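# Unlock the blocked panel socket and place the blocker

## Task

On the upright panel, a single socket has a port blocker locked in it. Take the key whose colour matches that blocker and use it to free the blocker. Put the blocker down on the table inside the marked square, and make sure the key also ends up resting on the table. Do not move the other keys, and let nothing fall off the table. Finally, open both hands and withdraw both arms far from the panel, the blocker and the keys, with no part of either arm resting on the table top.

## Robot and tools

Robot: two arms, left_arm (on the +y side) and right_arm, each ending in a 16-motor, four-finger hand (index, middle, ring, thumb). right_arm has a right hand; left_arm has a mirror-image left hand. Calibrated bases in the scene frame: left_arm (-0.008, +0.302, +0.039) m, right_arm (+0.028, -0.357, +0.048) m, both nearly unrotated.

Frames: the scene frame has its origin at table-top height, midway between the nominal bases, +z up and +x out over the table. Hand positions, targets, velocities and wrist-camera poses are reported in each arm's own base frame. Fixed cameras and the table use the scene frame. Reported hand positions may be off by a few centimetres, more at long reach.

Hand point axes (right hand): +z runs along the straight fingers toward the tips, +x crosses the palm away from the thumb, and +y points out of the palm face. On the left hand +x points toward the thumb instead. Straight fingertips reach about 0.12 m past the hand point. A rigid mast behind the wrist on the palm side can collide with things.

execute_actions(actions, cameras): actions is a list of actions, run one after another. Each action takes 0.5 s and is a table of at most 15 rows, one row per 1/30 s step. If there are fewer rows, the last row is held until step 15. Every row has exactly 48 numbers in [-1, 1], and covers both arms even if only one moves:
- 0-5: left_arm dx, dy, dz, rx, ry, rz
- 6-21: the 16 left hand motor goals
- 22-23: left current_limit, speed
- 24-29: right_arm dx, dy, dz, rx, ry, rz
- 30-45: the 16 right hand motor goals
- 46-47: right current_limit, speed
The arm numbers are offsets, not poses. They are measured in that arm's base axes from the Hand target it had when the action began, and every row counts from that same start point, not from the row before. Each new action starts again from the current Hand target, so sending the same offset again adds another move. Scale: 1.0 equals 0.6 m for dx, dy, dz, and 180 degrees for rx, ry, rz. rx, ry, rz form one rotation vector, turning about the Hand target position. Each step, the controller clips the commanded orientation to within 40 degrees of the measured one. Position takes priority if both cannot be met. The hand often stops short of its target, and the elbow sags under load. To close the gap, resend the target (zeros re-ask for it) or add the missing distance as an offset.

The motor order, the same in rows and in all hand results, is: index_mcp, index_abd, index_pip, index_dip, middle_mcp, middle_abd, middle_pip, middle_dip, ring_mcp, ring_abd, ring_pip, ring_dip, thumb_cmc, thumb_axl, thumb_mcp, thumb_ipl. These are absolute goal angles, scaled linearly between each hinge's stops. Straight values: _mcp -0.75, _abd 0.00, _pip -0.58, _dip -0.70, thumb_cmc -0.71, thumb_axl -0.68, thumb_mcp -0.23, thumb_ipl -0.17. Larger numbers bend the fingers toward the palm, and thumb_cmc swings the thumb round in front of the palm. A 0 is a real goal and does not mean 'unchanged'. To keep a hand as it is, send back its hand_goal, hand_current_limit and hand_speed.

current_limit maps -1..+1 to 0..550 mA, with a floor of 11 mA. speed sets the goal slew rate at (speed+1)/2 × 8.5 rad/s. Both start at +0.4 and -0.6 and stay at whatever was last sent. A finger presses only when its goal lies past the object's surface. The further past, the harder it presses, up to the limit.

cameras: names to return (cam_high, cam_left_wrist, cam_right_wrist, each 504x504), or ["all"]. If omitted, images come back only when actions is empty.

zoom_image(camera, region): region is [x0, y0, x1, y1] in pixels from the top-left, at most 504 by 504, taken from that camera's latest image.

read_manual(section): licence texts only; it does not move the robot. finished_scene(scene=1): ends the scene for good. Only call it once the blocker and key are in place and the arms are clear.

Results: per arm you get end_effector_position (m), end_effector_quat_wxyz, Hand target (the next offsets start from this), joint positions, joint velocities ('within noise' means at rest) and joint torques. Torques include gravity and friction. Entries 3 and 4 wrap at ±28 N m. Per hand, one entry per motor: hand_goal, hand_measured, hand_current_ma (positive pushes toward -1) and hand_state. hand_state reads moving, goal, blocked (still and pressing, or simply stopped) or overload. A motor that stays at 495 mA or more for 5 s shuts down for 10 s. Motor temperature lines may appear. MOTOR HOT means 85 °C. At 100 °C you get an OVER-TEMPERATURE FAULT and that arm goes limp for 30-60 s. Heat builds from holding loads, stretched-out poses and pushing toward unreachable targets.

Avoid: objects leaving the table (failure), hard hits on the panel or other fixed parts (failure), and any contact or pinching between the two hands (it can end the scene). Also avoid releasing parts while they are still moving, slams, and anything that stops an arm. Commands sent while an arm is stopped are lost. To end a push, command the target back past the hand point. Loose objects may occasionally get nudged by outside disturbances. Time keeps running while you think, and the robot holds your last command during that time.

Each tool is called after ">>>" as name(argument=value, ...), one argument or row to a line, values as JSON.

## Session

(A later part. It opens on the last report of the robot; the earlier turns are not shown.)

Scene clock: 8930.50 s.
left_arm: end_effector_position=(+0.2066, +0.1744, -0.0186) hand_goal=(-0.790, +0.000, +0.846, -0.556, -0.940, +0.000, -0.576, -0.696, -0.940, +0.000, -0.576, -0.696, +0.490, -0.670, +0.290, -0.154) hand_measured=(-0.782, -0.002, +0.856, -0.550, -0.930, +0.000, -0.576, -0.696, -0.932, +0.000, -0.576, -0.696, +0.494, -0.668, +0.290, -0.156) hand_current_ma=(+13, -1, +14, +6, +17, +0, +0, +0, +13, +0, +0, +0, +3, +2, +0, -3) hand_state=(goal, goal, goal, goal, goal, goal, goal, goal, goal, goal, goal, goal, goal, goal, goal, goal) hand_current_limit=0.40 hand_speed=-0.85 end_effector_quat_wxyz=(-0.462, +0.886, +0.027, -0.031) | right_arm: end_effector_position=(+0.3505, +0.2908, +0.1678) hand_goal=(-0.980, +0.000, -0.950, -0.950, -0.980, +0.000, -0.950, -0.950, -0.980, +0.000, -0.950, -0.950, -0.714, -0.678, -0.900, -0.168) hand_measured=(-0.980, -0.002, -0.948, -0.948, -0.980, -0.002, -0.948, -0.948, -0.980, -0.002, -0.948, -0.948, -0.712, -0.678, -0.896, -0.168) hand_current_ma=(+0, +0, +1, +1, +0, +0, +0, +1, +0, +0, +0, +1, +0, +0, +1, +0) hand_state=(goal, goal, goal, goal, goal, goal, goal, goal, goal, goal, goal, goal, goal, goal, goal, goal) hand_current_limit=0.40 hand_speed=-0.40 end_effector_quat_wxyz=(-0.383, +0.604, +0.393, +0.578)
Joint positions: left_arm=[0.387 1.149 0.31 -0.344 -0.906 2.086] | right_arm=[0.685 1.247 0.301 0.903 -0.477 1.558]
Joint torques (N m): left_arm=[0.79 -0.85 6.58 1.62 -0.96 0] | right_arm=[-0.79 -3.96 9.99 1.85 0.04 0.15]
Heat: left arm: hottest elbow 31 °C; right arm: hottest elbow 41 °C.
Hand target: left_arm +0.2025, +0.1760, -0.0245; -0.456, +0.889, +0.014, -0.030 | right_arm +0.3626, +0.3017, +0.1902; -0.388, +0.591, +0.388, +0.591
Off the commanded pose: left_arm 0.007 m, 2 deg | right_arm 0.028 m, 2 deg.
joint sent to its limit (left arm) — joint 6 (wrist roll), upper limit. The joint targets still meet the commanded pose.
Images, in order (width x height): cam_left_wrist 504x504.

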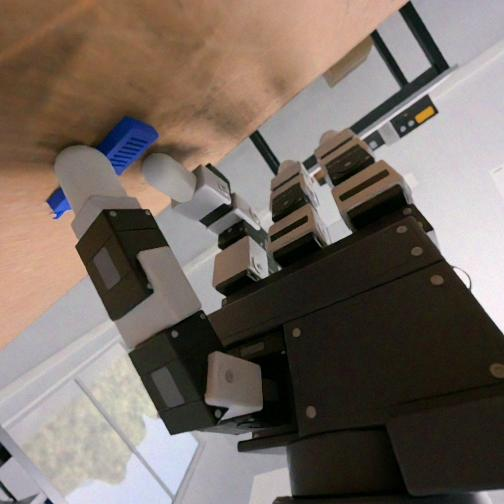

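>>> execute_actions(
  actions=[
    [[-0.0168,-0.0068,-0.0167,-0.0071,0.0174,0,-0.79,0,0.84,-0.556,-0.94,0,-0.576,-0.696,-0.94,0,-0.576,-0.696,0.49,-0.67,0.29,-0.154,0.4,-0.85,0,0,0,0,0,0,-0.98,0,-0.95,-0.95,-0.98,0,-0.95,-0.95,-0.98,0,-0.95,-0.95,-0.714,-0.678,-0.9,-0.168,0.4,-0.4]],
  ],
  cameras=["cam_left_wrist"],
)

>>> zoom_image(
  camera="cam_left_wrist",
  region=[35, 65, 215, 205],
)

Scene clock: 8968.43 s.
left_arm: end_effector_position=(+0.2048, +0.1746, -0.0204) hand_goal=(-0.790, +0.000, +0.840, -0.556, -0.940, +0.000, -0.576, -0.696, -0.940, +0.000, -0.576, -0.696, +0.490, -0.670, +0.290, -0.154) hand_measured=(-0.778, -0.002, +0.856, -0.548, -0.930, +0.000, -0.576, -0.696, -0.932, +0.000, -0.576, -0.696, +0.496, -0.666, +0.288, -0.156) hand_current_ma=(+18, -1, +27, +9, +17, +0, +0, +0, +13, +0, +0, +0, +8, +4, -3, -3) hand_state=(goal, goal, goal, goal, goal, goal, goal, goal, goal, goal, goal, goal, goal, goal, goal, goal) hand_current_limit=0.40 hand_speed=-0.85 end_effector_quat_wxyz=(-0.462, +0.886, +0.026, -0.037) | right_arm: end_effector_position=(+0.3505, +0.2908, +0.1678) hand_goal=(-0.980, +0.000, -0.950, -0.950, -0.980, +0.000, -0.950, -0.950, -0.980, +0.000, -0.950, -0.950, -0.714, -0.678, -0.900, -0.168) hand_measured=(-0.980, -0.002, -0.948, -0.948, -0.980, -0.002, -0.948, -0.948, -0.980, -0.002, -0.948, -0.948, -0.712, -0.678, -0.896, -0.168) hand_current_ma=(+0, +0, +1, +1, +0, +0, +0, +1, +0, +0, +0, +1, +0, +0, +1, +0) hand_state=(goal, goal, goal, goal, goal, goal, goal, goal, goal, goal, goal, goal, goal, goal, goal, goal) hand_current_limit=0.40 hand_speed=-0.40 end_effector_quat_wxyz=(-0.383, +0.604, +0.393, +0.578)
Joint positions: left_arm=[0.387 1.159 0.31 -0.344 -0.911 2.086] | right_arm=[0.685 1.247 0.301 0.903 -0.477 1.558]
Joint torques (N m): left_arm=[0.79 0.67 6.54 0.51 -0.73 0] | right_arm=[-0.73 -4.07 10.02 1.83 0.04 0.14]
Heat: left arm: hottest elbow 31 °C; right arm: hottest elbow 41 °C.
Hand target: left_arm +0.1923, +0.1720, -0.0346; -0.446, +0.893, +0.001, -0.054 | right_arm +0.3626, +0.3017, +0.1902; -0.388, +0.591, +0.388, +0.591
Off the commanded pose: left_arm 0.019 m, 4 deg | right_arm 0.028 m, 2 deg.
joint sent to its limit (left arm) — joint 6 (wrist roll), upper limit. The joint targets still meet the commanded pose.
Images, in order (width x height): cam_left_wrist 504x504.

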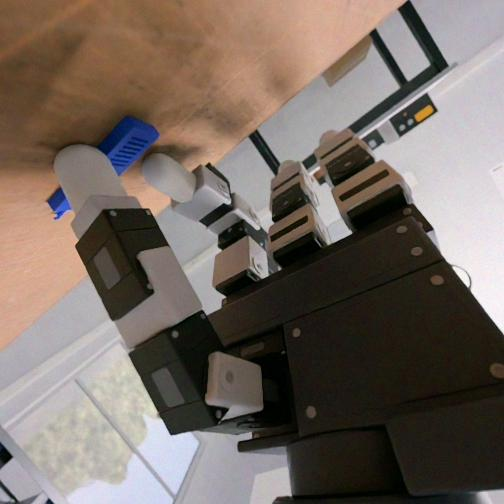

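Scaled by 2.800 from the camera's 504x504 image, which has a finer 720x720 frame.

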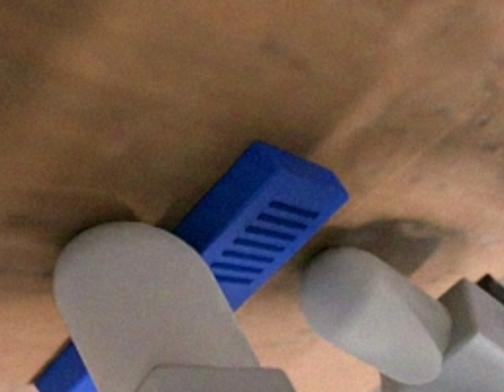

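>>> execute_actions(
  actions=[
    [[0,0,0,0,0,0,-0.73,0,0.81,-0.556,-0.94,0,-0.576,-0.696,-0.94,0,-0.576,-0.696,0.49,-0.67,0.30,-0.154,0.4,-0.94,0,0,0,0,0,0,-0.98,0,-0.95,-0.95,-0.98,0,-0.95,-0.95,-0.98,0,-0.95,-0.95,-0.714,-0.678,-0.9,-0.168,0.4,-0.4]],
    [[-0.001,0,-0.004,-0.001,0.002,0,-0.69,0,0.79,-0.556,-0.94,0,-0.576,-0.696,-0.94,0,-0.576,-0.696,0.49,-0.67,0.33,-0.154,0.4,-0.94,0,0,0,0,0,0,-0.98,0,-0.95,-0.95,-0.98,0,-0.95,-0.95,-0.98,0,-0.95,-0.95,-0.714,-0.678,-0.9,-0.168,0.4,-0.4]],
  ],
  cameras=["cam_left_wrist"],
)

>>> zoom_image(
  camera="cam_left_wrist",
  region=[35, 65, 215, 205],
)

Scene clock: 8980.77 s.
left_arm: end_effector_position=(+0.2048, +0.1765, -0.0199) hand_goal=(-0.690, +0.000, +0.790, -0.556, -0.940, +0.000, -0.576, -0.696, -0.940, +0.000, -0.576, -0.696, +0.490, -0.670, +0.330, -0.154) hand_measured=(-0.736, -0.002, +0.828, -0.546, -0.930, +0.000, -0.576, -0.696, -0.932, +0.000, -0.576, -0.696, +0.500, -0.664, +0.284, -0.172) hand_current_ma=(-119, -1, +88, +12, +17, +0, +0, +0, +13, +0, +0, +0, +13, +8, -155, -46) hand_state=(blocked, goal, blocked, goal, goal, goal, goal, goal, goal, goal, goal, goal, goal, goal, blocked, goal) hand_current_limit=0.40 hand_speed=-0.94 end_effector_quat_wxyz=(-0.465, +0.884, +0.028, -0.039) | right_arm: end_effector_position=(+0.3505, +0.2908, +0.1678) hand_goal=(-0.980, +0.000, -0.950, -0.950, -0.980, +0.000, -0.950, -0.950, -0.980, +0.000, -0.950, -0.950, -0.714, -0.678, -0.900, -0.168) hand_measured=(-0.980, -0.002, -0.948, -0.948, -0.980, -0.002, -0.948, -0.948, -0.980, -0.002, -0.948, -0.948, -0.712, -0.678, -0.896, -0.168) hand_current_ma=(+0, +0, +1, +1, +0, +0, +0, +1, +0, +0, +0, +1, +0, +0, +1, +0) hand_state=(goal, goal, goal, goal, goal, goal, goal, goal, goal, goal, goal, goal, goal, goal, goal, goal) hand_current_limit=0.40 hand_speed=-0.40 end_effector_quat_wxyz=(-0.383, +0.604, +0.393, +0.578)
Joint positions: left_arm=[0.388 1.164 0.313 -0.344 -0.92 2.082] | right_arm=[0.685 1.247 0.301 0.903 -0.477 1.558]
Joint torques (N m): left_arm=[0.85 0.91 6.35 0.59 -0.32 0.05] | right_arm=[-0.67 -4.01 9.99 1.85 0.03 0.13]
Heat: left arm: hottest elbow 31 °C; right arm: hottest elbow 41 °C.
Hand target: left_arm +0.1918, +0.1719, -0.0369; -0.445, +0.894, +0.000, -0.057 | right_arm +0.3626, +0.3017, +0.1902; -0.388, +0.591, +0.388, +0.591
Off the commanded pose: left_arm 0.022 m, 5 deg | right_arm 0.028 m, 2 deg.
joint sent to its limit (left arm) — joint 6 (wrist roll), upper limit. The joint targets still meet the commanded pose.
Images, in order (width x height): cam_left_wrist 504x504.

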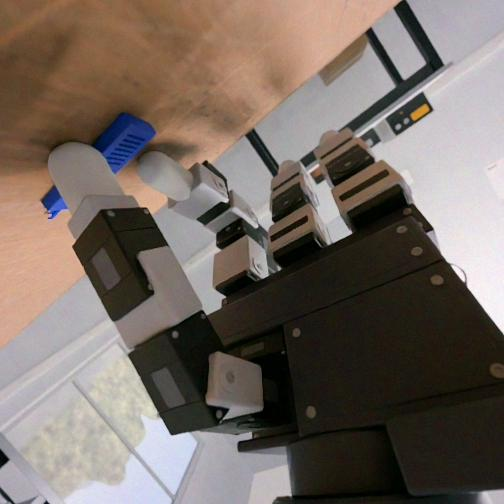

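Scaled by 2.800 from the camera's 504x504 image, which has a finer 720x720 frame.

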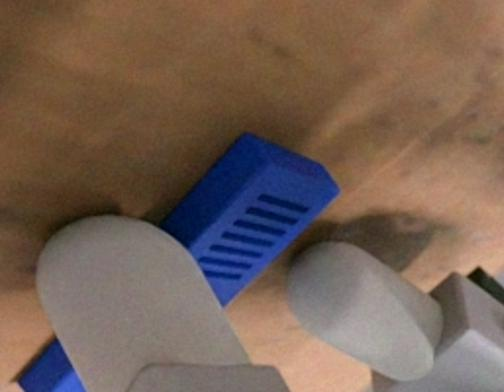

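>>> execute_actions(
  actions=[
    [[-0.001,0,-0.004,-0.001,0.002,0,-0.65,0,0.79,-0.556,-0.94,0,-0.576,-0.696,-0.94,0,-0.576,-0.696,0.49,-0.67,0.36,-0.154,0.4,-0.94,0,0,0,0,0,0,-0.98,0,-0.95,-0.95,-0.98,0,-0.95,-0.95,-0.98,0,-0.95,-0.95,-0.714,-0.678,-0.9,-0.168,0.4,-0.4]],
    [[-0.001,0,-0.004,-0.001,0.002,0,-0.61,0,0.785,-0.556,-0.94,0,-0.576,-0.696,-0.94,0,-0.576,-0.696,0.49,-0.67,0.38,-0.154,0.4,-0.94,0,0,0,0,0,0,-0.98,0,-0.95,-0.95,-0.98,0,-0.95,-0.95,-0.98,0,-0.95,-0.95,-0.714,-0.678,-0.9,-0.168,0.4,-0.4]],
  ],
  cameras=["cam_left_wrist"],
)

>>> zoom_image(
  camera="cam_left_wrist",
  region=[35, 65, 215, 205],
)

Scene clock: 8992.07 s.
left_arm: end_effector_position=(+0.2073, +0.1773, -0.0211) hand_goal=(-0.610, +0.000, +0.784, -0.556, -0.940, +0.000, -0.576, -0.696, -0.940, +0.000, -0.576, -0.696, +0.490, -0.670, +0.380, -0.154) hand_measured=(-0.646, +0.000, +0.808, -0.546, -0.930, +0.000, -0.576, -0.696, -0.932, +0.000, -0.576, -0.696, +0.514, -0.654, +0.290, -0.180) hand_current_ma=(-88, +0, +47, +12, +17, +0, +0, +0, +13, +0, +0, +0, +50, +32, -385, -76) hand_state=(blocked, goal, blocked, goal, goal, goal, goal, goal, goal, goal, goal, goal, blocked, goal, blocked, blocked) hand_current_limit=0.40 hand_speed=-0.94 end_effector_quat_wxyz=(-0.463, +0.885, +0.027, -0.042) | right_arm: end_effector_position=(+0.3505, +0.2908, +0.1678) hand_goal=(-0.980, +0.000, -0.950, -0.950, -0.980, +0.000, -0.950, -0.950, -0.980, +0.000, -0.950, -0.950, -0.714, -0.678, -0.900, -0.168) hand_measured=(-0.980, -0.002, -0.948, -0.948, -0.980, -0.002, -0.948, -0.948, -0.980, -0.002, -0.948, -0.948, -0.712, -0.678, -0.896, -0.168) hand_current_ma=(+0, +0, +1, +1, +0, +0, +0, +1, +0, +0, +0, +1, +0, +0, +1, +0) hand_state=(goal, goal, goal, goal, goal, goal, goal, goal, goal, goal, goal, goal, goal, goal, goal, goal) hand_current_limit=0.40 hand_speed=-0.40 end_effector_quat_wxyz=(-0.383, +0.604, +0.393, +0.578)
Joint positions: left_arm=[0.389 1.182 0.323 -0.344 -0.917 2.082] | right_arm=[0.685 1.247 0.301 0.903 -0.477 1.558]
Joint torques (N m): left_arm=[0.85 1.03 5.71 0.81 -0.41 0.05] | right_arm=[-0.73 -4.01 10.03 1.84 0.03 0.14]
Heat: left arm: hottest elbow 31 °C; right arm: hottest elbow 41 °C.
Hand target: left_arm +0.1906, +0.1720, -0.0417; -0.442, +0.895, -0.003, -0.063 | right_arm +0.3626, +0.3017, +0.1902; -0.388, +0.591, +0.388, +0.591
Off the commanded pose: left_arm 0.027 m, 5 deg | right_arm 0.028 m, 2 deg.
joint sent to its limit (left arm) — joint 6 (wrist roll), upper limit. The joint targets still meet the commanded pose.
Images, in order (width x height): cam_left_wrist 504x504.

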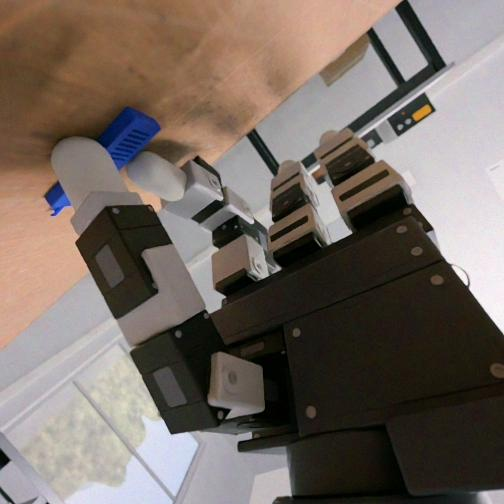

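Scaled by 2.800 from the camera's 504x504 image, which has a finer 720x720 frame.

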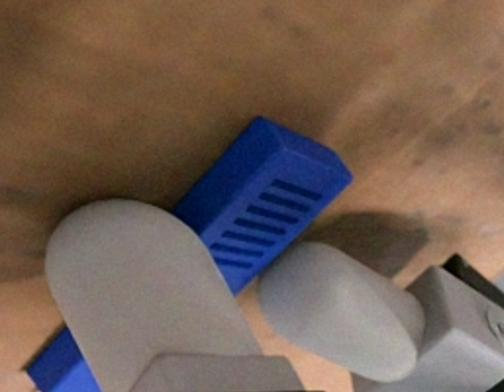

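>>> execute_actions(
  actions=[
    [[0,0,0,0,0,0,-0.585,0,0.775,-0.556,-0.94,0,-0.576,-0.696,-0.94,0,-0.576,-0.696,0.49,-0.67,0.39,-0.154,0.4,-0.94,0,0,0,0,0,0,-0.98,0,-0.95,-0.95,-0.98,0,-0.95,-0.95,-0.98,0,-0.95,-0.95,-0.714,-0.678,-0.9,-0.168,0.4,-0.4]],
  ],
  cameras=["cam_left_wrist"],
)

>>> zoom_image(
  camera="cam_left_wrist",
  region=[35, 65, 215, 205],
)

Scene clock: 9012.57 s.
left_arm: end_effector_position=(+0.2073, +0.1773, -0.0211) hand_goal=(-0.586, +0.000, +0.774, -0.556, -0.940, +0.000, -0.576, -0.696, -0.940, +0.000, -0.576, -0.696, +0.490, -0.670, +0.390, -0.154) hand_measured=(-0.642, +0.000, +0.804, -0.546, -0.930, +0.000, -0.576, -0.696, -0.932, +0.000, -0.576, -0.696, +0.514, -0.654, +0.290, -0.180) hand_current_ma=(-159, +0, +65, +12, +17, +0, +0, +0, +13, +0, +0, +0, +50, +33, -385, -76) hand_state=(blocked, goal, blocked, goal, goal, goal, goal, goal, goal, goal, goal, goal, blocked, goal, blocked, blocked) hand_current_limit=0.40 hand_speed=-0.94 end_effector_quat_wxyz=(-0.463, +0.885, +0.027, -0.042) | right_arm: end_effector_position=(+0.3505, +0.2908, +0.1678) hand_goal=(-0.980, +0.000, -0.950, -0.950, -0.980, +0.000, -0.950, -0.950, -0.980, +0.000, -0.950, -0.950, -0.714, -0.678, -0.900, -0.168) hand_measured=(-0.980, -0.002, -0.948, -0.948, -0.980, -0.002, -0.948, -0.948, -0.980, -0.002, -0.948, -0.948, -0.712, -0.678, -0.896, -0.168) hand_current_ma=(+0, +0, +1, +1, +0, +0, +0, +1, +0, +0, +0, +1, +0, +0, +1, +0) hand_state=(goal, goal, goal, goal, goal, goal, goal, goal, goal, goal, goal, goal, goal, goal, goal, goal) hand_current_limit=0.40 hand_speed=-0.40 end_effector_quat_wxyz=(-0.383, +0.604, +0.393, +0.578)
Joint positions: left_arm=[0.389 1.182 0.323 -0.344 -0.917 2.082] | right_arm=[0.685 1.247 0.301 0.903 -0.477 1.558]
Joint torques (N m): left_arm=[0.97 0.97 5.71 0.81 -0.41 0.05] | right_arm=[-0.67 -4.01 10 1.87 0.03 0.15]
Heat: left arm: hottest elbow 31 °C; right arm: hottest elbow 41 °C.
Hand target: left_arm +0.1906, +0.1720, -0.0417; -0.442, +0.895, -0.003, -0.063 | right_arm +0.3626, +0.3017, +0.1902; -0.388, +0.591, +0.388, +0.591
Off the commanded pose: left_arm 0.027 m, 5 deg | right_arm 0.028 m, 2 deg.
joint sent to its limit (left arm) — joint 6 (wrist roll), upper limit. The joint targets still meet the commanded pose.
Images, in order (width x height): cam_left_wrist 504x504.

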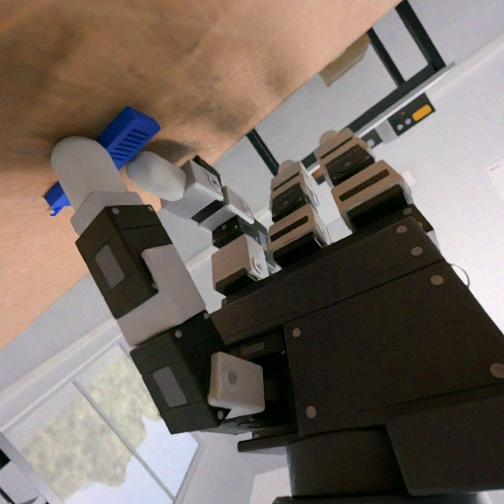

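Scaled by 2.800 from the camera's 504x504 image, which has a finer 720x720 frame.

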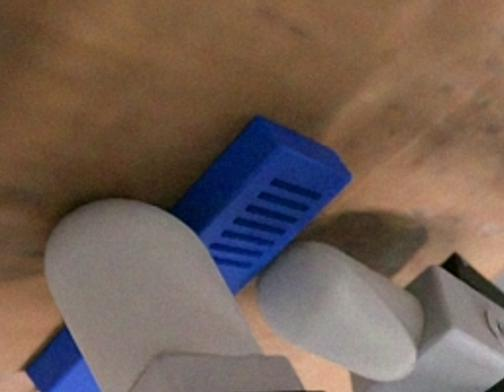

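>>> execute_actions(
  actions=[
    [[0,0,0,0,0,0,-0.55,0,0.765,-0.556,-0.94,0,-0.576,-0.696,-0.94,0,-0.576,-0.696,0.49,-0.67,0.39,-0.154,0.4,-0.94,0,0,0,0,0,0,-0.98,0,-0.95,-0.95,-0.98,0,-0.95,-0.95,-0.98,0,-0.95,-0.95,-0.714,-0.678,-0.9,-0.168,0.4,-0.4]],
  ],
  cameras=["cam_left_wrist"],
)

>>> zoom_image(
  camera="cam_left_wrist",
  region=[35, 65, 215, 205],
)

Scene clock: 9022.53 s.
left_arm: end_effector_position=(+0.2073, +0.1776, -0.0209) hand_goal=(-0.550, +0.000, +0.764, -0.556, -0.940, +0.000, -0.576, -0.696, -0.940, +0.000, -0.576, -0.696, +0.490, -0.670, +0.390, -0.154) hand_measured=(-0.632, +0.000, +0.798, -0.546, -0.930, +0.000, -0.576, -0.696, -0.932, +0.000, -0.576, -0.696, +0.516, -0.654, +0.290, -0.184) hand_current_ma=(-270, +0, +73, +12, +17, +0, +0, +0, +13, +0, +0, +0, +51, +33, -385, -90) hand_state=(blocked, goal, blocked, goal, goal, goal, goal, goal, goal, goal, goal, goal, blocked, goal, blocked, blocked) hand_current_limit=0.40 hand_speed=-0.94 end_effector_quat_wxyz=(-0.464, +0.884, +0.028, -0.042) | right_arm: end_effector_position=(+0.3505, +0.2908, +0.1678) hand_goal=(-0.980, +0.000, -0.950, -0.950, -0.980, +0.000, -0.950, -0.950, -0.980, +0.000, -0.950, -0.950, -0.714, -0.678, -0.900, -0.168) hand_measured=(-0.980, -0.002, -0.948, -0.948, -0.980, -0.002, -0.948, -0.948, -0.980, -0.002, -0.948, -0.948, -0.712, -0.678, -0.896, -0.168) hand_current_ma=(+0, +0, +1, +1, +0, +0, +0, +1, +0, +0, +0, +1, +0, +0, +1, +0) hand_state=(goal, goal, goal, goal, goal, goal, goal, goal, goal, goal, goal, goal, goal, goal, goal, goal) hand_current_limit=0.40 hand_speed=-0.40 end_effector_quat_wxyz=(-0.383, +0.604, +0.393, +0.578)
Joint positions: left_arm=[0.389 1.182 0.323 -0.344 -0.919 2.081] | right_arm=[0.685 1.247 0.301 0.903 -0.477 1.558]
Joint torques (N m): left_arm=[0.91 0.97 5.72 0.83 -0.33 0.07] | right_arm=[-0.73 -3.9 10 1.87 0.04 0.14]
Heat: left arm: hottest elbow 30 °C; right arm: hottest elbow 41 °C.
Hand target: left_arm +0.1907, +0.1720, -0.0416; -0.442, +0.895, -0.003, -0.063 | right_arm +0.3626, +0.3017, +0.1902; -0.388, +0.591, +0.388, +0.591
Off the commanded pose: left_arm 0.027 m, 5 deg | right_arm 0.028 m, 2 deg.
joint sent to its limit (left arm) — joint 6 (wrist roll), upper limit. The joint targets still meet the commanded pose.
Images, in order (width x height): cam_left_wrist 504x504.

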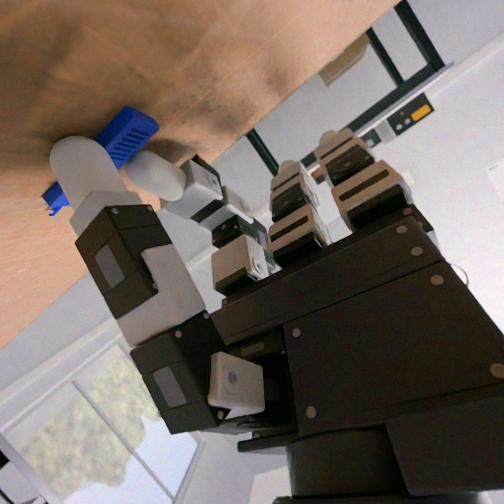

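Scaled by 2.800 from the camera's 504x504 image, which has a finer 720x720 frame.

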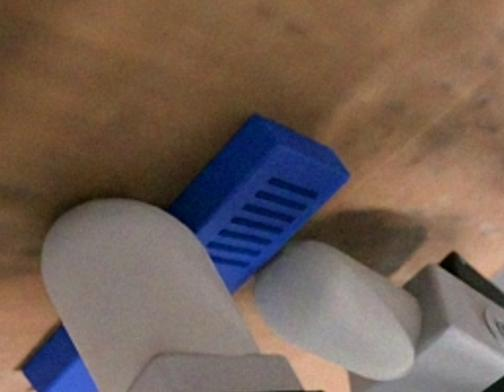

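>>> execute_actions(
  actions=[
    [[0,0,0,0,0,0,-0.51,0,0.765,-0.556,-0.94,0,-0.576,-0.696,-0.94,0,-0.576,-0.696,0.49,-0.67,0.40,-0.154,0.4,-0.94,0,0,0,0,0,0,-0.98,0,-0.95,-0.95,-0.98,0,-0.95,-0.95,-0.98,0,-0.95,-0.95,-0.714,-0.678,-0.9,-0.168,0.4,-0.4]],
    [[0.0047,0.0018,0.0077,0.0022,-0.006,0,-0.51,0,0.765,-0.556,-0.94,0,-0.576,-0.696,-0.94,0,-0.576,-0.696,0.49,-0.67,0.40,-0.154,0.4,-0.94,0,0,0,0,0,0,-0.98,0,-0.95,-0.95,-0.98,0,-0.95,-0.95,-0.98,0,-0.95,-0.95,-0.714,-0.678,-0.9,-0.168,0.4,-0.4]],
  ],
  cameras=["cam_left_wrist"],
)

>>> zoom_image(
  camera="cam_left_wrist",
  region=[35, 65, 215, 205],
)

Scene clock: 9035.97 s.
left_arm: end_effector_position=(+0.2077, +0.1775, -0.0209) hand_goal=(-0.510, +0.000, +0.764, -0.556, -0.940, +0.000, -0.576, -0.696, -0.940, +0.000, -0.576, -0.696, +0.490, -0.670, +0.400, -0.154) hand_measured=(-0.594, +0.000, +0.786, -0.548, -0.930, +0.000, -0.576, -0.696, -0.932, +0.000, -0.576, -0.696, +0.516, -0.654, +0.292, -0.184) hand_current_ma=(-275, +0, +39, +12, +17, +0, +0, +0, +13, +0, +0, +0, +54, +35, -385, -94) hand_state=(blocked, goal, blocked, goal, goal, goal, goal, goal, goal, goal, goal, goal, blocked, goal, blocked, blocked) hand_current_limit=0.40 hand_speed=-0.94 end_effector_quat_wxyz=(-0.463, +0.885, +0.028, -0.041) | right_arm: end_effector_position=(+0.3505, +0.2908, +0.1678) hand_goal=(-0.980, +0.000, -0.950, -0.950, -0.980, +0.000, -0.950, -0.950, -0.980, +0.000, -0.950, -0.950, -0.714, -0.678, -0.900, -0.168) hand_measured=(-0.980, -0.002, -0.948, -0.948, -0.980, -0.002, -0.948, -0.948, -0.980, -0.002, -0.948, -0.948, -0.712, -0.678, -0.896, -0.168) hand_current_ma=(+0, +0, +1, +1, +0, +0, +0, +1, +0, +0, +0, +1, +0, +0, +1, +0) hand_state=(goal, goal, goal, goal, goal, goal, goal, goal, goal, goal, goal, goal, goal, goal, goal, goal) hand_current_limit=0.40 hand_speed=-0.40 end_effector_quat_wxyz=(-0.383, +0.604, +0.393, +0.578)
Joint positions: left_arm=[0.389 1.182 0.323 -0.343 -0.917 2.08] | right_arm=[0.685 1.247 0.301 0.903 -0.477 1.558]
Joint torques (N m): left_arm=[0.91 -0.15 5.67 0.98 -0.38 0.07] | right_arm=[-0.79 -4.01 9.98 1.84 0.03 0.14]
Heat: left arm: hottest elbow 30 °C; right arm: hottest elbow 41 °C.
Hand target: left_arm +0.1935, +0.1731, -0.0370; -0.445, +0.894, +0.001, -0.054 | right_arm +0.3626, +0.3017, +0.1902; -0.388, +0.591, +0.388, +0.591
Off the commanded pose: left_arm 0.022 m, 4 deg | right_arm 0.028 m, 2 deg.
joint sent to its limit (left arm) — joint 6 (wrist roll), upper limit. The joint targets still meet the commanded pose.
Images, in order (width x height): cam_left_wrist 504x504.

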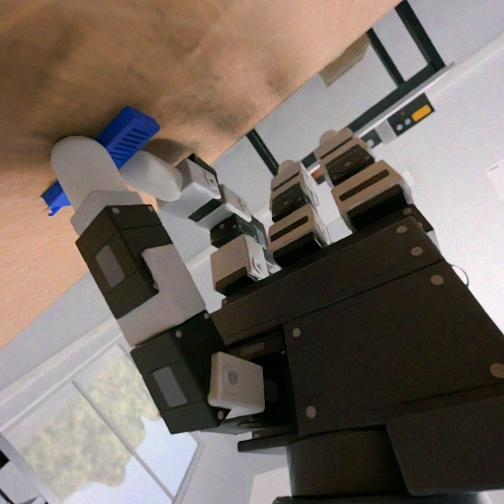

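Scaled by 2.800 from the camera's 504x504 image, which has a finer 720x720 frame.

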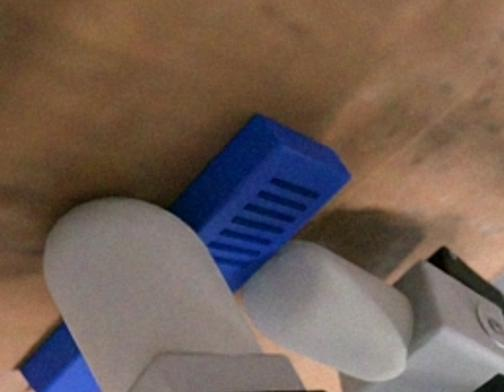

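>>> execute_actions(
  actions=[
    [[0,0,0,0,0,0,-0.68,0,0.795,-0.556,-0.94,0,-0.576,-0.696,-0.94,0,-0.576,-0.696,0.49,-0.67,0.285,-0.154,0.4,-0.94,0,0,0,0,0,0,-0.98,0,-0.95,-0.95,-0.98,0,-0.95,-0.95,-0.98,0,-0.95,-0.95,-0.714,-0.678,-0.9,-0.168,0.4,-0.4]],
  ],
  cameras=["cam_left_wrist"],
)

>>> zoom_image(
  camera="cam_left_wrist",
  region=[35, 65, 215, 205],
)

Scene clock: 9059.73 s.
left_arm: end_effector_position=(+0.2082, +0.1767, -0.0213) hand_goal=(-0.680, +0.000, +0.794, -0.556, -0.940, +0.000, -0.576, -0.696, -0.940, +0.000, -0.576, -0.696, +0.490, -0.670, +0.284, -0.154) hand_measured=(-0.628, +0.000, +0.808, -0.548, -0.930, +0.000, -0.576, -0.696, -0.932, +0.000, -0.576, -0.696, +0.518, -0.654, +0.280, -0.160) hand_current_ma=(+141, +0, +22, +9, +17, +0, +0, +0, +13, +0, +0, +0, +60, +38, -7, -12) hand_state=(blocked, goal, goal, goal, goal, goal, goal, goal, goal, goal, goal, goal, blocked, goal, goal, goal) hand_current_limit=0.40 hand_speed=-0.94 end_effector_quat_wxyz=(-0.461, +0.886, +0.027, -0.040) | right_arm: end_effector_position=(+0.3505, +0.2908, +0.1678) hand_goal=(-0.980, +0.000, -0.950, -0.950, -0.980, +0.000, -0.950, -0.950, -0.980, +0.000, -0.950, -0.950, -0.714, -0.678, -0.900, -0.168) hand_measured=(-0.980, -0.002, -0.948, -0.948, -0.980, -0.002, -0.948, -0.948, -0.980, -0.002, -0.948, -0.948, -0.712, -0.678, -0.896, -0.168) hand_current_ma=(+0, +0, +1, +1, +0, +0, +0, +1, +0, +0, +0, +1, +0, +0, +1, +0) hand_state=(goal, goal, goal, goal, goal, goal, goal, goal, goal, goal, goal, goal, goal, goal, goal, goal) hand_current_limit=0.40 hand_speed=-0.40 end_effector_quat_wxyz=(-0.383, +0.604, +0.393, +0.578)
Joint positions: left_arm=[0.389 1.182 0.323 -0.343 -0.912 2.08] | right_arm=[0.685 1.247 0.301 0.903 -0.477 1.558]
Joint torques (N m): left_arm=[0.97 -0.09 5.67 0.96 -0.6 0.06] | right_arm=[-0.67 -4.01 10 1.87 0.04 0.15]
Heat: left arm: hottest elbow 30 °C; right arm: hottest elbow 41 °C.
Hand target: left_arm +0.1935, +0.1731, -0.0370; -0.445, +0.894, +0.001, -0.054 | right_arm +0.3626, +0.3017, +0.1902; -0.388, +0.591, +0.388, +0.591
Off the commanded pose: left_arm 0.022 m, 4 deg | right_arm 0.028 m, 2 deg.
joint sent to its limit (left arm) — joint 6 (wrist roll), upper limit. The joint targets still meet the commanded pose.
Images, in order (width x height): cam_left_wrist 504x504.

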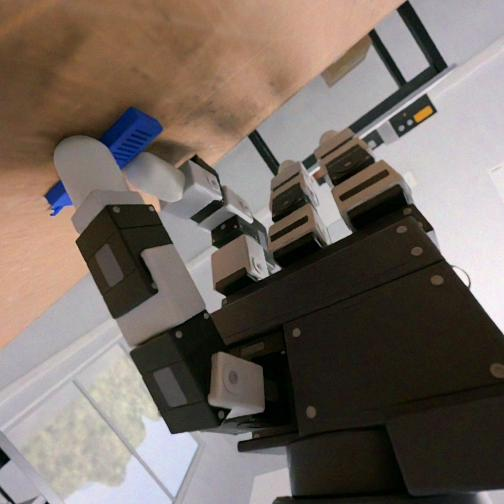

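Scaled by 2.800 from the camera's 504x504 image, which has a finer 720x720 frame.

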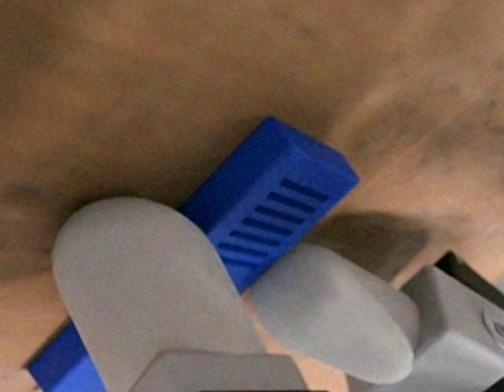

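>>> execute_actions(
  actions=[
    [[0.004,0.0015,0.0068,0.0018,-0.0048,0,-0.69,0,0.80,-0.556,-0.94,0,-0.576,-0.696,-0.94,0,-0.576,-0.696,0.49,-0.67,0.285,-0.154,0.4,-0.94,0,0,0,0,0,0,-0.98,0,-0.95,-0.95,-0.98,0,-0.95,-0.95,-0.98,0,-0.95,-0.95,-0.714,-0.678,-0.9,-0.168,0.4,-0.4]],
  ],
  cameras=["cam_left_wrist"],
)

>>> zoom_image(
  camera="cam_left_wrist",
  region=[35, 65, 215, 205],
)

Scene clock: 9066.37 s.
left_arm: end_effector_position=(+0.2091, +0.1767, -0.0203) hand_goal=(-0.690, +0.000, +0.800, -0.556, -0.940, +0.000, -0.576, -0.696, -0.940, +0.000, -0.576, -0.696, +0.490, -0.670, +0.284, -0.154) hand_measured=(-0.642, +0.000, +0.814, -0.548, -0.930, +0.000, -0.576, -0.696, -0.932, +0.000, -0.576, -0.696, +0.520, -0.652, +0.280, -0.158) hand_current_ma=(+129, +0, +21, +9, +17, +0, +0, +0, +13, +0, +0, +0, +62, +38, -7, -5) hand_state=(blocked, goal, goal, goal, goal, goal, goal, goal, goal, goal, goal, goal, blocked, goal, goal, goal) hand_current_limit=0.40 hand_speed=-0.94 end_effector_quat_wxyz=(-0.462, +0.886, +0.028, -0.037) | right_arm: end_effector_position=(+0.3505, +0.2908, +0.1678) hand_goal=(-0.980, +0.000, -0.950, -0.950, -0.980, +0.000, -0.950, -0.950, -0.980, +0.000, -0.950, -0.950, -0.714, -0.678, -0.900, -0.168) hand_measured=(-0.980, -0.002, -0.948, -0.948, -0.980, -0.002, -0.948, -0.948, -0.980, -0.002, -0.948, -0.948, -0.712, -0.678, -0.896, -0.168) hand_current_ma=(+0, +0, +1, +1, +0, +0, +0, +1, +0, +0, +0, +1, +0, +0, +1, +0) hand_state=(goal, goal, goal, goal, goal, goal, goal, goal, goal, goal, goal, goal, goal, goal, goal, goal) hand_current_limit=0.40 hand_speed=-0.40 end_effector_quat_wxyz=(-0.383, +0.604, +0.393, +0.578)
Joint positions: left_arm=[0.389 1.177 0.323 -0.343 -0.91 2.08] | right_arm=[0.685 1.247 0.301 0.903 -0.477 1.558]
Joint torques (N m): left_arm=[0.97 -0.79 5.74 1.02 -0.67 0.07] | right_arm=[-0.67 -3.9 9.98 1.84 0.03 0.15]
Heat: left arm: hottest elbow 30 °C; right arm: hottest elbow 41 °C.
Hand target: left_arm +0.1959, +0.1740, -0.0330; -0.448, +0.893, +0.005, -0.047 | right_arm +0.3626, +0.3017, +0.1902; -0.388, +0.591, +0.388, +0.591
Off the commanded pose: left_arm 0.018 m, 3 deg | right_arm 0.028 m, 2 deg.
joint sent to its limit (left arm) — joint 6 (wrist roll), upper limit. The joint targets still meet the commanded pose.
Images, in order (width x height): cam_left_wrist 504x504.

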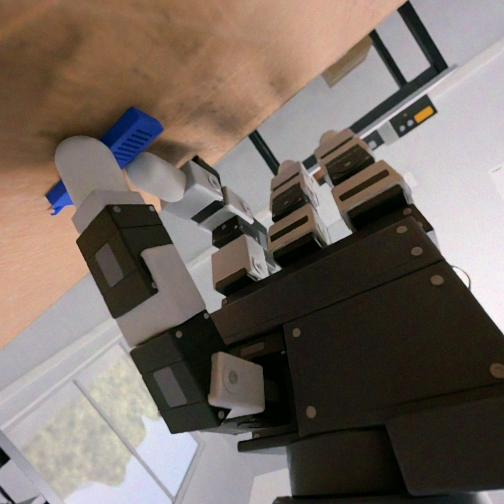

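Scaled by 2.800 from the camera's 504x504 image, which has a finer 720x720 frame.

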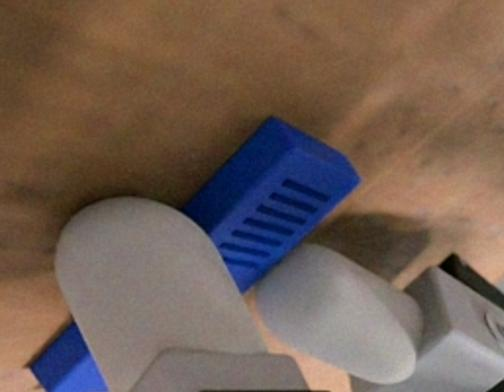

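>>> execute_actions(
  actions=[
    [[0.0035,0.0013,0.006,0.0016,-0.0044,0,-0.69,0,0.80,-0.556,-0.94,0,-0.576,-0.696,-0.94,0,-0.576,-0.696,0.49,-0.67,0.285,-0.154,0.4,-0.94,0,0,0,0,0,0,-0.98,0,-0.95,-0.95,-0.98,0,-0.95,-0.95,-0.98,0,-0.95,-0.95,-0.714,-0.678,-0.9,-0.168,0.4,-0.4]],
  ],
  cameras=["cam_left_wrist"],
)

>>> zoom_image(
  camera="cam_left_wrist",
  region=[35, 65, 215, 205],
)

Scene clock: 9073.93 s.
left_arm: end_effector_position=(+0.2098, +0.1766, -0.0196) hand_goal=(-0.690, +0.000, +0.800, -0.556, -0.940, +0.000, -0.576, -0.696, -0.940, +0.000, -0.576, -0.696, +0.490, -0.670, +0.284, -0.154) hand_measured=(-0.646, +0.000, +0.814, -0.548, -0.930, +0.000, -0.576, -0.696, -0.932, +0.000, -0.576, -0.696, +0.520, -0.652, +0.280, -0.156) hand_current_ma=(+117, +0, +21, +9, +17, +0, +0, +0, +13, +0, +0, +0, +62, +38, -5, -3) hand_state=(blocked, goal, goal, goal, goal, goal, goal, goal, goal, goal, goal, goal, blocked, goal, goal, goal) hand_current_limit=0.40 hand_speed=-0.94 end_effector_quat_wxyz=(-0.461, +0.886, +0.029, -0.035) | right_arm: end_effector_position=(+0.3505, +0.2908, +0.1678) hand_goal=(-0.980, +0.000, -0.950, -0.950, -0.980, +0.000, -0.950, -0.950, -0.980, +0.000, -0.950, -0.950, -0.714, -0.678, -0.900, -0.168) hand_measured=(-0.980, -0.002, -0.948, -0.948, -0.980, -0.002, -0.948, -0.948, -0.980, -0.002, -0.948, -0.948, -0.712, -0.678, -0.896, -0.168) hand_current_ma=(+0, +0, +1, +1, +0, +0, +0, +1, +0, +0, +0, +1, +0, +0, +1, +0) hand_state=(goal, goal, goal, goal, goal, goal, goal, goal, goal, goal, goal, goal, goal, goal, goal, goal) hand_current_limit=0.40 hand_speed=-0.40 end_effector_quat_wxyz=(-0.383, +0.604, +0.393, +0.578)
Joint positions: left_arm=[0.389 1.174 0.323 -0.343 -0.908 2.08] | right_arm=[0.685 1.247 0.301 0.903 -0.477 1.558]
Joint torques (N m): left_arm=[0.97 -1.44 5.76 1.05 -0.73 0.07] | right_arm=[-0.73 -4.07 10.02 1.84 0.03 0.14]
Heat: left arm: hottest elbow 30 °C; right arm: hottest elbow 41 °C.
Hand target: left_arm +0.1980, +0.1748, -0.0293; -0.450, +0.892, +0.008, -0.041 | right_arm +0.3626, +0.3017, +0.1902; -0.388, +0.591, +0.388, +0.591
Off the commanded pose: left_arm 0.015 m, 3 deg | right_arm 0.028 m, 2 deg.
joint sent to its limit (left arm) — joint 6 (wrist roll), upper limit. The joint targets still meet the commanded pose.
Images, in order (width x height): cam_left_wrist 504x504.

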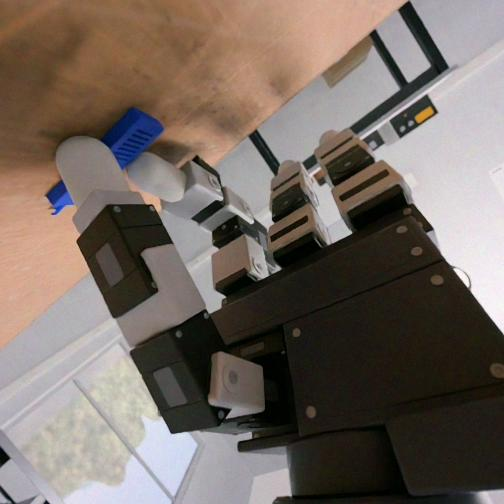

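Scaled by 2.800 from the camera's 504x504 image, which has a finer 720x720 frame.

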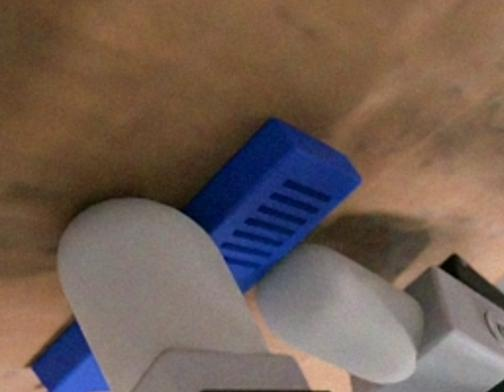

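>>> execute_actions(
  actions=[
    [[0.0035,0.0013,0.006,0.0016,-0.0044,0,-0.70,0,0.80,-0.556,-0.94,0,-0.576,-0.696,-0.94,0,-0.576,-0.696,0.50,-0.67,0.285,-0.154,0.4,-0.94,0,0,0,0,0,0,-0.98,0,-0.95,-0.95,-0.98,0,-0.95,-0.95,-0.98,0,-0.95,-0.95,-0.714,-0.678,-0.9,-0.168,0.4,-0.4]],
  ],
  cameras=["cam_left_wrist"],
)

>>> zoom_image(
  camera="cam_left_wrist",
  region=[35, 65, 215, 205],
)

Scene clock: 9080.37 s.
left_arm: end_effector_position=(+0.2105, +0.1764, -0.0190) hand_goal=(-0.700, +0.000, +0.800, -0.556, -0.940, +0.000, -0.576, -0.696, -0.940, +0.000, -0.576, -0.696, +0.500, -0.670, +0.284, -0.154) hand_measured=(-0.652, +0.000, +0.814, -0.548, -0.930, +0.000, -0.576, -0.696, -0.932, +0.000, -0.576, -0.696, +0.520, -0.652, +0.282, -0.156) hand_current_ma=(+131, +0, +24, +10, +17, +0, +0, +0, +13, +0, +0, +0, +37, +38, -2, -2) hand_state=(blocked, goal, goal, goal, goal, goal, goal, goal, goal, goal, goal, goal, goal, goal, goal, goal) hand_current_limit=0.40 hand_speed=-0.94 end_effector_quat_wxyz=(-0.461, +0.886, +0.029, -0.033) | right_arm: end_effector_position=(+0.3505, +0.2908, +0.1678) hand_goal=(-0.980, +0.000, -0.950, -0.950, -0.980, +0.000, -0.950, -0.950, -0.980, +0.000, -0.950, -0.950, -0.714, -0.678, -0.900, -0.168) hand_measured=(-0.980, -0.002, -0.948, -0.948, -0.980, -0.002, -0.948, -0.948, -0.980, -0.002, -0.948, -0.948, -0.712, -0.678, -0.896, -0.168) hand_current_ma=(+0, +0, +1, +1, +0, +0, +0, +1, +0, +0, +0, +1, +0, +0, +1, +0) hand_state=(goal, goal, goal, goal, goal, goal, goal, goal, goal, goal, goal, goal, goal, goal, goal, goal) hand_current_limit=0.40 hand_speed=-0.40 end_effector_quat_wxyz=(-0.383, +0.604, +0.393, +0.578)
Joint positions: left_arm=[0.389 1.17 0.323 -0.343 -0.906 2.08] | right_arm=[0.685 1.247 0.301 0.903 -0.477 1.558]
Joint torques (N m): left_arm=[1.03 -2.08 5.78 1.07 -0.82 0.06] | right_arm=[-0.67 -4.01 10.04 1.83 0.03 0.15]
Heat: left arm: hottest elbow 30 °C; right arm: hottest elbow 41 °C.
Hand target: left_arm +0.2001, +0.1756, -0.0257; -0.452, +0.891, +0.011, -0.035 | right_arm +0.3626, +0.3017, +0.1902; -0.388, +0.591, +0.388, +0.591
Off the commanded pose: left_arm 0.012 m, 2 deg | right_arm 0.028 m, 2 deg.
joint sent to its limit (left arm) — joint 6 (wrist roll), upper limit. The joint targets still meet the commanded pose.
Images, in order (width x height): cam_left_wrist 504x504.

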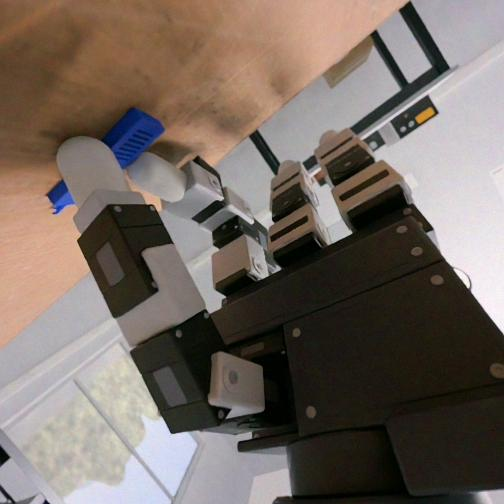

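Scaled by 2.800 from the camera's 504x504 image, which has a finer 720x720 frame.

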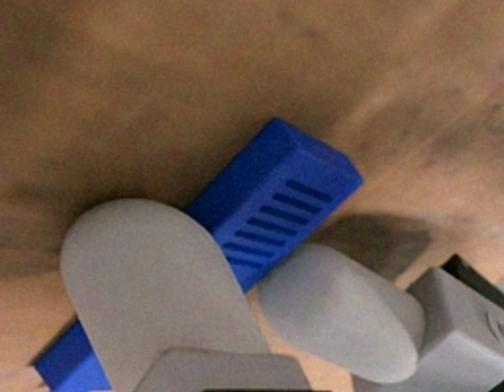

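>>> execute_actions(
  actions=[
    [[0.0018,0.0006,0.003,0.0008,-0.0022,0,-0.63,0,0.80,-0.556,-0.94,0,-0.576,-0.696,-0.94,0,-0.576,-0.696,0.50,-0.67,0.31,-0.154,-0.3,-0.94,0,0,0,0,0,0,-0.98,0,-0.95,-0.95,-0.98,0,-0.95,-0.95,-0.98,0,-0.95,-0.95,-0.714,-0.678,-0.9,-0.168,0.4,-0.4]],
  ],
  cameras=["cam_left_wrist"],
)

>>> zoom_image(
  camera="cam_left_wrist",
  region=[35, 65, 215, 205],
)

Scene clock: 9090.83 s.
left_arm: end_effector_position=(+0.2105, +0.1767, -0.0188) hand_goal=(-0.630, +0.000, +0.800, -0.556, -0.940, +0.000, -0.576, -0.696, -0.940, +0.000, -0.576, -0.696, +0.500, -0.670, +0.310, -0.154) hand_measured=(-0.644, +0.000, +0.812, -0.548, -0.930, +0.000, -0.576, -0.696, -0.932, +0.000, -0.576, -0.696, +0.508, -0.664, +0.294, -0.158) hand_current_ma=(-22, +0, +17, +10, +17, +0, +0, +0, +13, +0, +0, +0, +11, +9, -39, -7) hand_state=(goal, goal, goal, goal, goal, goal, goal, goal, goal, goal, goal, goal, goal, goal, goal, goal) hand_current_limit=-0.30 hand_speed=-0.94 end_effector_quat_wxyz=(-0.461, +0.886, +0.030, -0.033) | right_arm: end_effector_position=(+0.3505, +0.2908, +0.1678) hand_goal=(-0.980, +0.000, -0.950, -0.950, -0.980, +0.000, -0.950, -0.950, -0.980, +0.000, -0.950, -0.950, -0.714, -0.678, -0.900, -0.168) hand_measured=(-0.980, -0.002, -0.948, -0.948, -0.980, -0.002, -0.948, -0.948, -0.980, -0.002, -0.948, -0.948, -0.712, -0.678, -0.896, -0.168) hand_current_ma=(+0, +0, +1, +1, +0, +0, +0, +1, +0, +0, +0, +1, +0, +0, +1, +0) hand_state=(goal, goal, goal, goal, goal, goal, goal, goal, goal, goal, goal, goal, goal, goal, goal, goal) hand_current_limit=0.40 hand_speed=-0.40 end_effector_quat_wxyz=(-0.383, +0.604, +0.393, +0.578)
Joint positions: left_arm=[0.39 1.169 0.323 -0.343 -0.905 2.081] | right_arm=[0.685 1.247 0.301 0.903 -0.477 1.558]
Joint torques (N m): left_arm=[0.91 -2.49 5.81 1.11 -0.86 0.06] | right_arm=[-0.67 -4.01 10.02 1.85 0.04 0.15]
Heat: left arm: hottest elbow 30 °C; right arm: hottest elbow 41 °C.
Hand target: left_arm +0.2011, +0.1759, -0.0240; -0.453, +0.891, +0.013, -0.032 | right_arm +0.3626, +0.3017, +0.1902; -0.388, +0.591, +0.388, +0.591
Off the commanded pose: left_arm 0.011 m, 2 deg | right_arm 0.028 m, 2 deg.
joint sent to its limit (left arm) — joint 6 (wrist roll), upper limit. The joint targets still meet the commanded pose.
Images, in order (width x height): cam_left_wrist 504x504.

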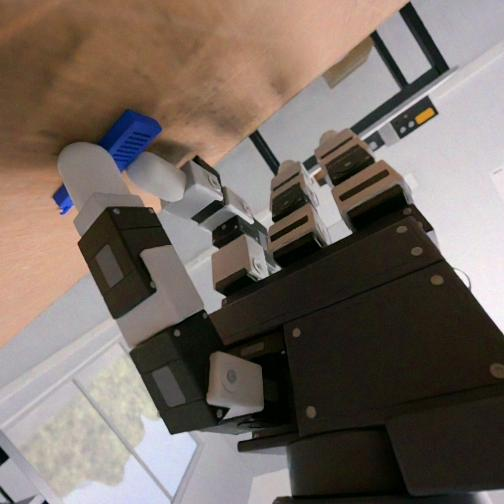

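Scaled by 2.800 from the camera's 504x504 image, which has a finer 720x720 frame.

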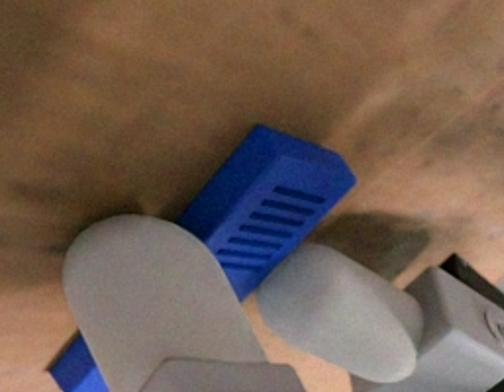

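>>> execute_actions(
  actions=[
    [[0,0,0,0,0,0,-0.61,0,0.79,-0.556,-0.94,0,-0.576,-0.696,-0.94,0,-0.576,-0.696,0.50,-0.67,0.325,-0.154,-0.3,-0.96,0,0,0,0,0,0,-0.98,0,-0.95,-0.95,-0.98,0,-0.95,-0.95,-0.98,0,-0.95,-0.95,-0.714,-0.678,-0.9,-0.168,0.4,-0.4]],
  ],
  cameras=["cam_left_wrist"],
)

>>> zoom_image(
  camera="cam_left_wrist",
  region=[35, 65, 215, 205],
)

Scene clock: 9101.30 s.
left_arm: end_effector_position=(+0.2105, +0.1768, -0.0187) hand_goal=(-0.610, +0.000, +0.790, -0.556, -0.940, +0.000, -0.576, -0.696, -0.940, +0.000, -0.576, -0.696, +0.500, -0.670, +0.324, -0.154) hand_measured=(-0.636, +0.000, +0.806, -0.548, -0.930, +0.000, -0.576, -0.696, -0.932, +0.000, -0.576, -0.696, +0.508, -0.664, +0.294, -0.160) hand_current_ma=(-59, +0, +27, +10, +17, +0, +0, +0, +13, +0, +0, +0, +11, +9, -91, -11) hand_state=(blocked, goal, goal, goal, goal, goal, goal, goal, goal, goal, goal, goal, goal, goal, blocked, goal) hand_current_limit=-0.30 hand_speed=-0.96 end_effector_quat_wxyz=(-0.461, +0.886, +0.030, -0.033) | right_arm: end_effector_position=(+0.3505, +0.2908, +0.1678) hand_goal=(-0.980, +0.000, -0.950, -0.950, -0.980, +0.000, -0.950, -0.950, -0.980, +0.000, -0.950, -0.950, -0.714, -0.678, -0.900, -0.168) hand_measured=(-0.980, -0.002, -0.948, -0.948, -0.980, -0.002, -0.948, -0.948, -0.980, -0.002, -0.948, -0.948, -0.712, -0.678, -0.896, -0.168) hand_current_ma=(+0, +0, +1, +1, +0, +0, +0, +1, +0, +0, +0, +1, +0, +0, +1, +0) hand_state=(goal, goal, goal, goal, goal, goal, goal, goal, goal, goal, goal, goal, goal, goal, goal, goal) hand_current_limit=0.40 hand_speed=-0.40 end_effector_quat_wxyz=(-0.383, +0.604, +0.393, +0.578)
Joint positions: left_arm=[0.391 1.168 0.323 -0.343 -0.905 2.081] | right_arm=[0.685 1.247 0.301 0.903 -0.477 1.558]
Joint torques (N m): left_arm=[0.79 -2.49 5.82 1.1 -0.86 0.06] | right_arm=[-0.67 -4.01 10 1.87 0.03 0.14]
Heat: left arm: hottest elbow 30 °C; right arm: hottest elbow 41 °C.
Hand target: left_arm +0.2012, +0.1759, -0.0240; -0.453, +0.891, +0.012, -0.032 | right_arm +0.3626, +0.3017, +0.1902; -0.388, +0.591, +0.388, +0.591
Off the commanded pose: left_arm 0.011 m, 2 deg | right_arm 0.028 m, 2 deg.
joint sent to its limit (left arm) — joint 6 (wrist roll), upper limit. The joint targets still meet the commanded pose.
Images, in order (width x height): cam_left_wrist 504x504.

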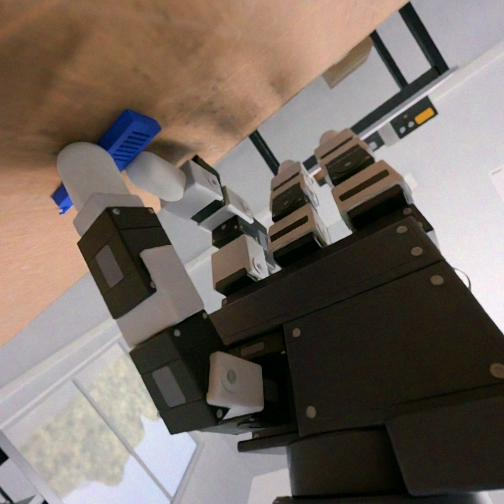

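Scaled by 2.800 from the camera's 504x504 image, which has a finer 720x720 frame.

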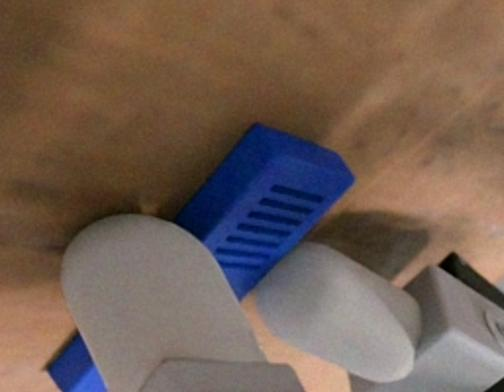

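>>> execute_actions(
  actions=[
    [[0,0,0,0,0,0,-0.59,0,0.78,-0.556,-0.94,0,-0.576,-0.696,-0.94,0,-0.576,-0.696,0.50,-0.67,0.34,-0.154,-0.3,-0.96,0,0,0,0,0,0,-0.98,0,-0.95,-0.95,-0.98,0,-0.95,-0.95,-0.98,0,-0.95,-0.95,-0.714,-0.678,-0.9,-0.168,0.4,-0.4]],
  ],
  cameras=["cam_left_wrist"],
)

>>> zoom_image(
  camera="cam_left_wrist",
  region=[35, 65, 215, 205],
)

Scene clock: 9108.43 s.
left_arm: end_effector_position=(+0.2106, +0.1769, -0.0183) hand_goal=(-0.590, +0.000, +0.780, -0.556, -0.940, +0.000, -0.576, -0.696, -0.940, +0.000, -0.576, -0.696, +0.500, -0.670, +0.340, -0.154) hand_measured=(-0.626, +0.000, +0.796, -0.548, -0.930, +0.000, -0.576, -0.696, -0.932, +0.000, -0.576, -0.696, +0.508, -0.664, +0.294, -0.162) hand_current_ma=(-88, +0, +26, +10, +17, +0, +0, +0, +13, +0, +0, +0, +11, +9, -157, -17) hand_state=(blocked, goal, goal, goal, goal, goal, goal, goal, goal, goal, goal, goal, goal, goal, blocked, goal) hand_current_limit=-0.30 hand_speed=-0.96 end_effector_quat_wxyz=(-0.461, +0.886, +0.031, -0.032) | right_arm: end_effector_position=(+0.3505, +0.2908, +0.1678) hand_goal=(-0.980, +0.000, -0.950, -0.950, -0.980, +0.000, -0.950, -0.950, -0.980, +0.000, -0.950, -0.950, -0.714, -0.678, -0.900, -0.168) hand_measured=(-0.980, -0.002, -0.948, -0.948, -0.980, -0.002, -0.948, -0.948, -0.980, -0.002, -0.948, -0.948, -0.712, -0.678, -0.896, -0.168) hand_current_ma=(+0, +0, +1, +1, +0, +0, +0, +1, +0, +0, +0, +1, +0, +0, +1, +0) hand_state=(goal, goal, goal, goal, goal, goal, goal, goal, goal, goal, goal, goal, goal, goal, goal, goal) hand_current_limit=0.40 hand_speed=-0.40 end_effector_quat_wxyz=(-0.383, +0.604, +0.393, +0.578)
Joint positions: left_arm=[0.391 1.167 0.323 -0.343 -0.905 2.081] | right_arm=[0.685 1.247 0.301 0.903 -0.477 1.558]
Joint torques (N m): left_arm=[0.79 -2.43 5.83 1.1 -0.84 0.06] | right_arm=[-0.73 -3.84 10.02 1.85 0.03 0.15]
Heat: left arm: hottest elbow 30 °C; right arm: hottest elbow 41 °C.
Hand target: left_arm +0.2012, +0.1759, -0.0239; -0.453, +0.891, +0.013, -0.032 | right_arm +0.3626, +0.3017, +0.1902; -0.388, +0.591, +0.388, +0.591
Off the commanded pose: left_arm 0.011 m, 2 deg | right_arm 0.028 m, 2 deg.
joint sent to its limit (left arm) — joint 6 (wrist roll), upper limit. The joint targets still meet the commanded pose.
Images, in order (width x height): cam_left_wrist 504x504.

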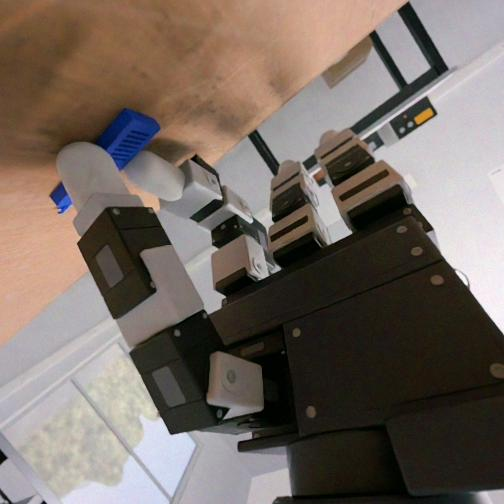

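Scaled by 2.800 from the camera's 504x504 image, which has a finer 720x720 frame.

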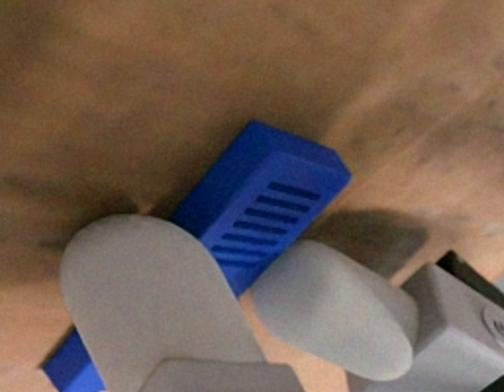

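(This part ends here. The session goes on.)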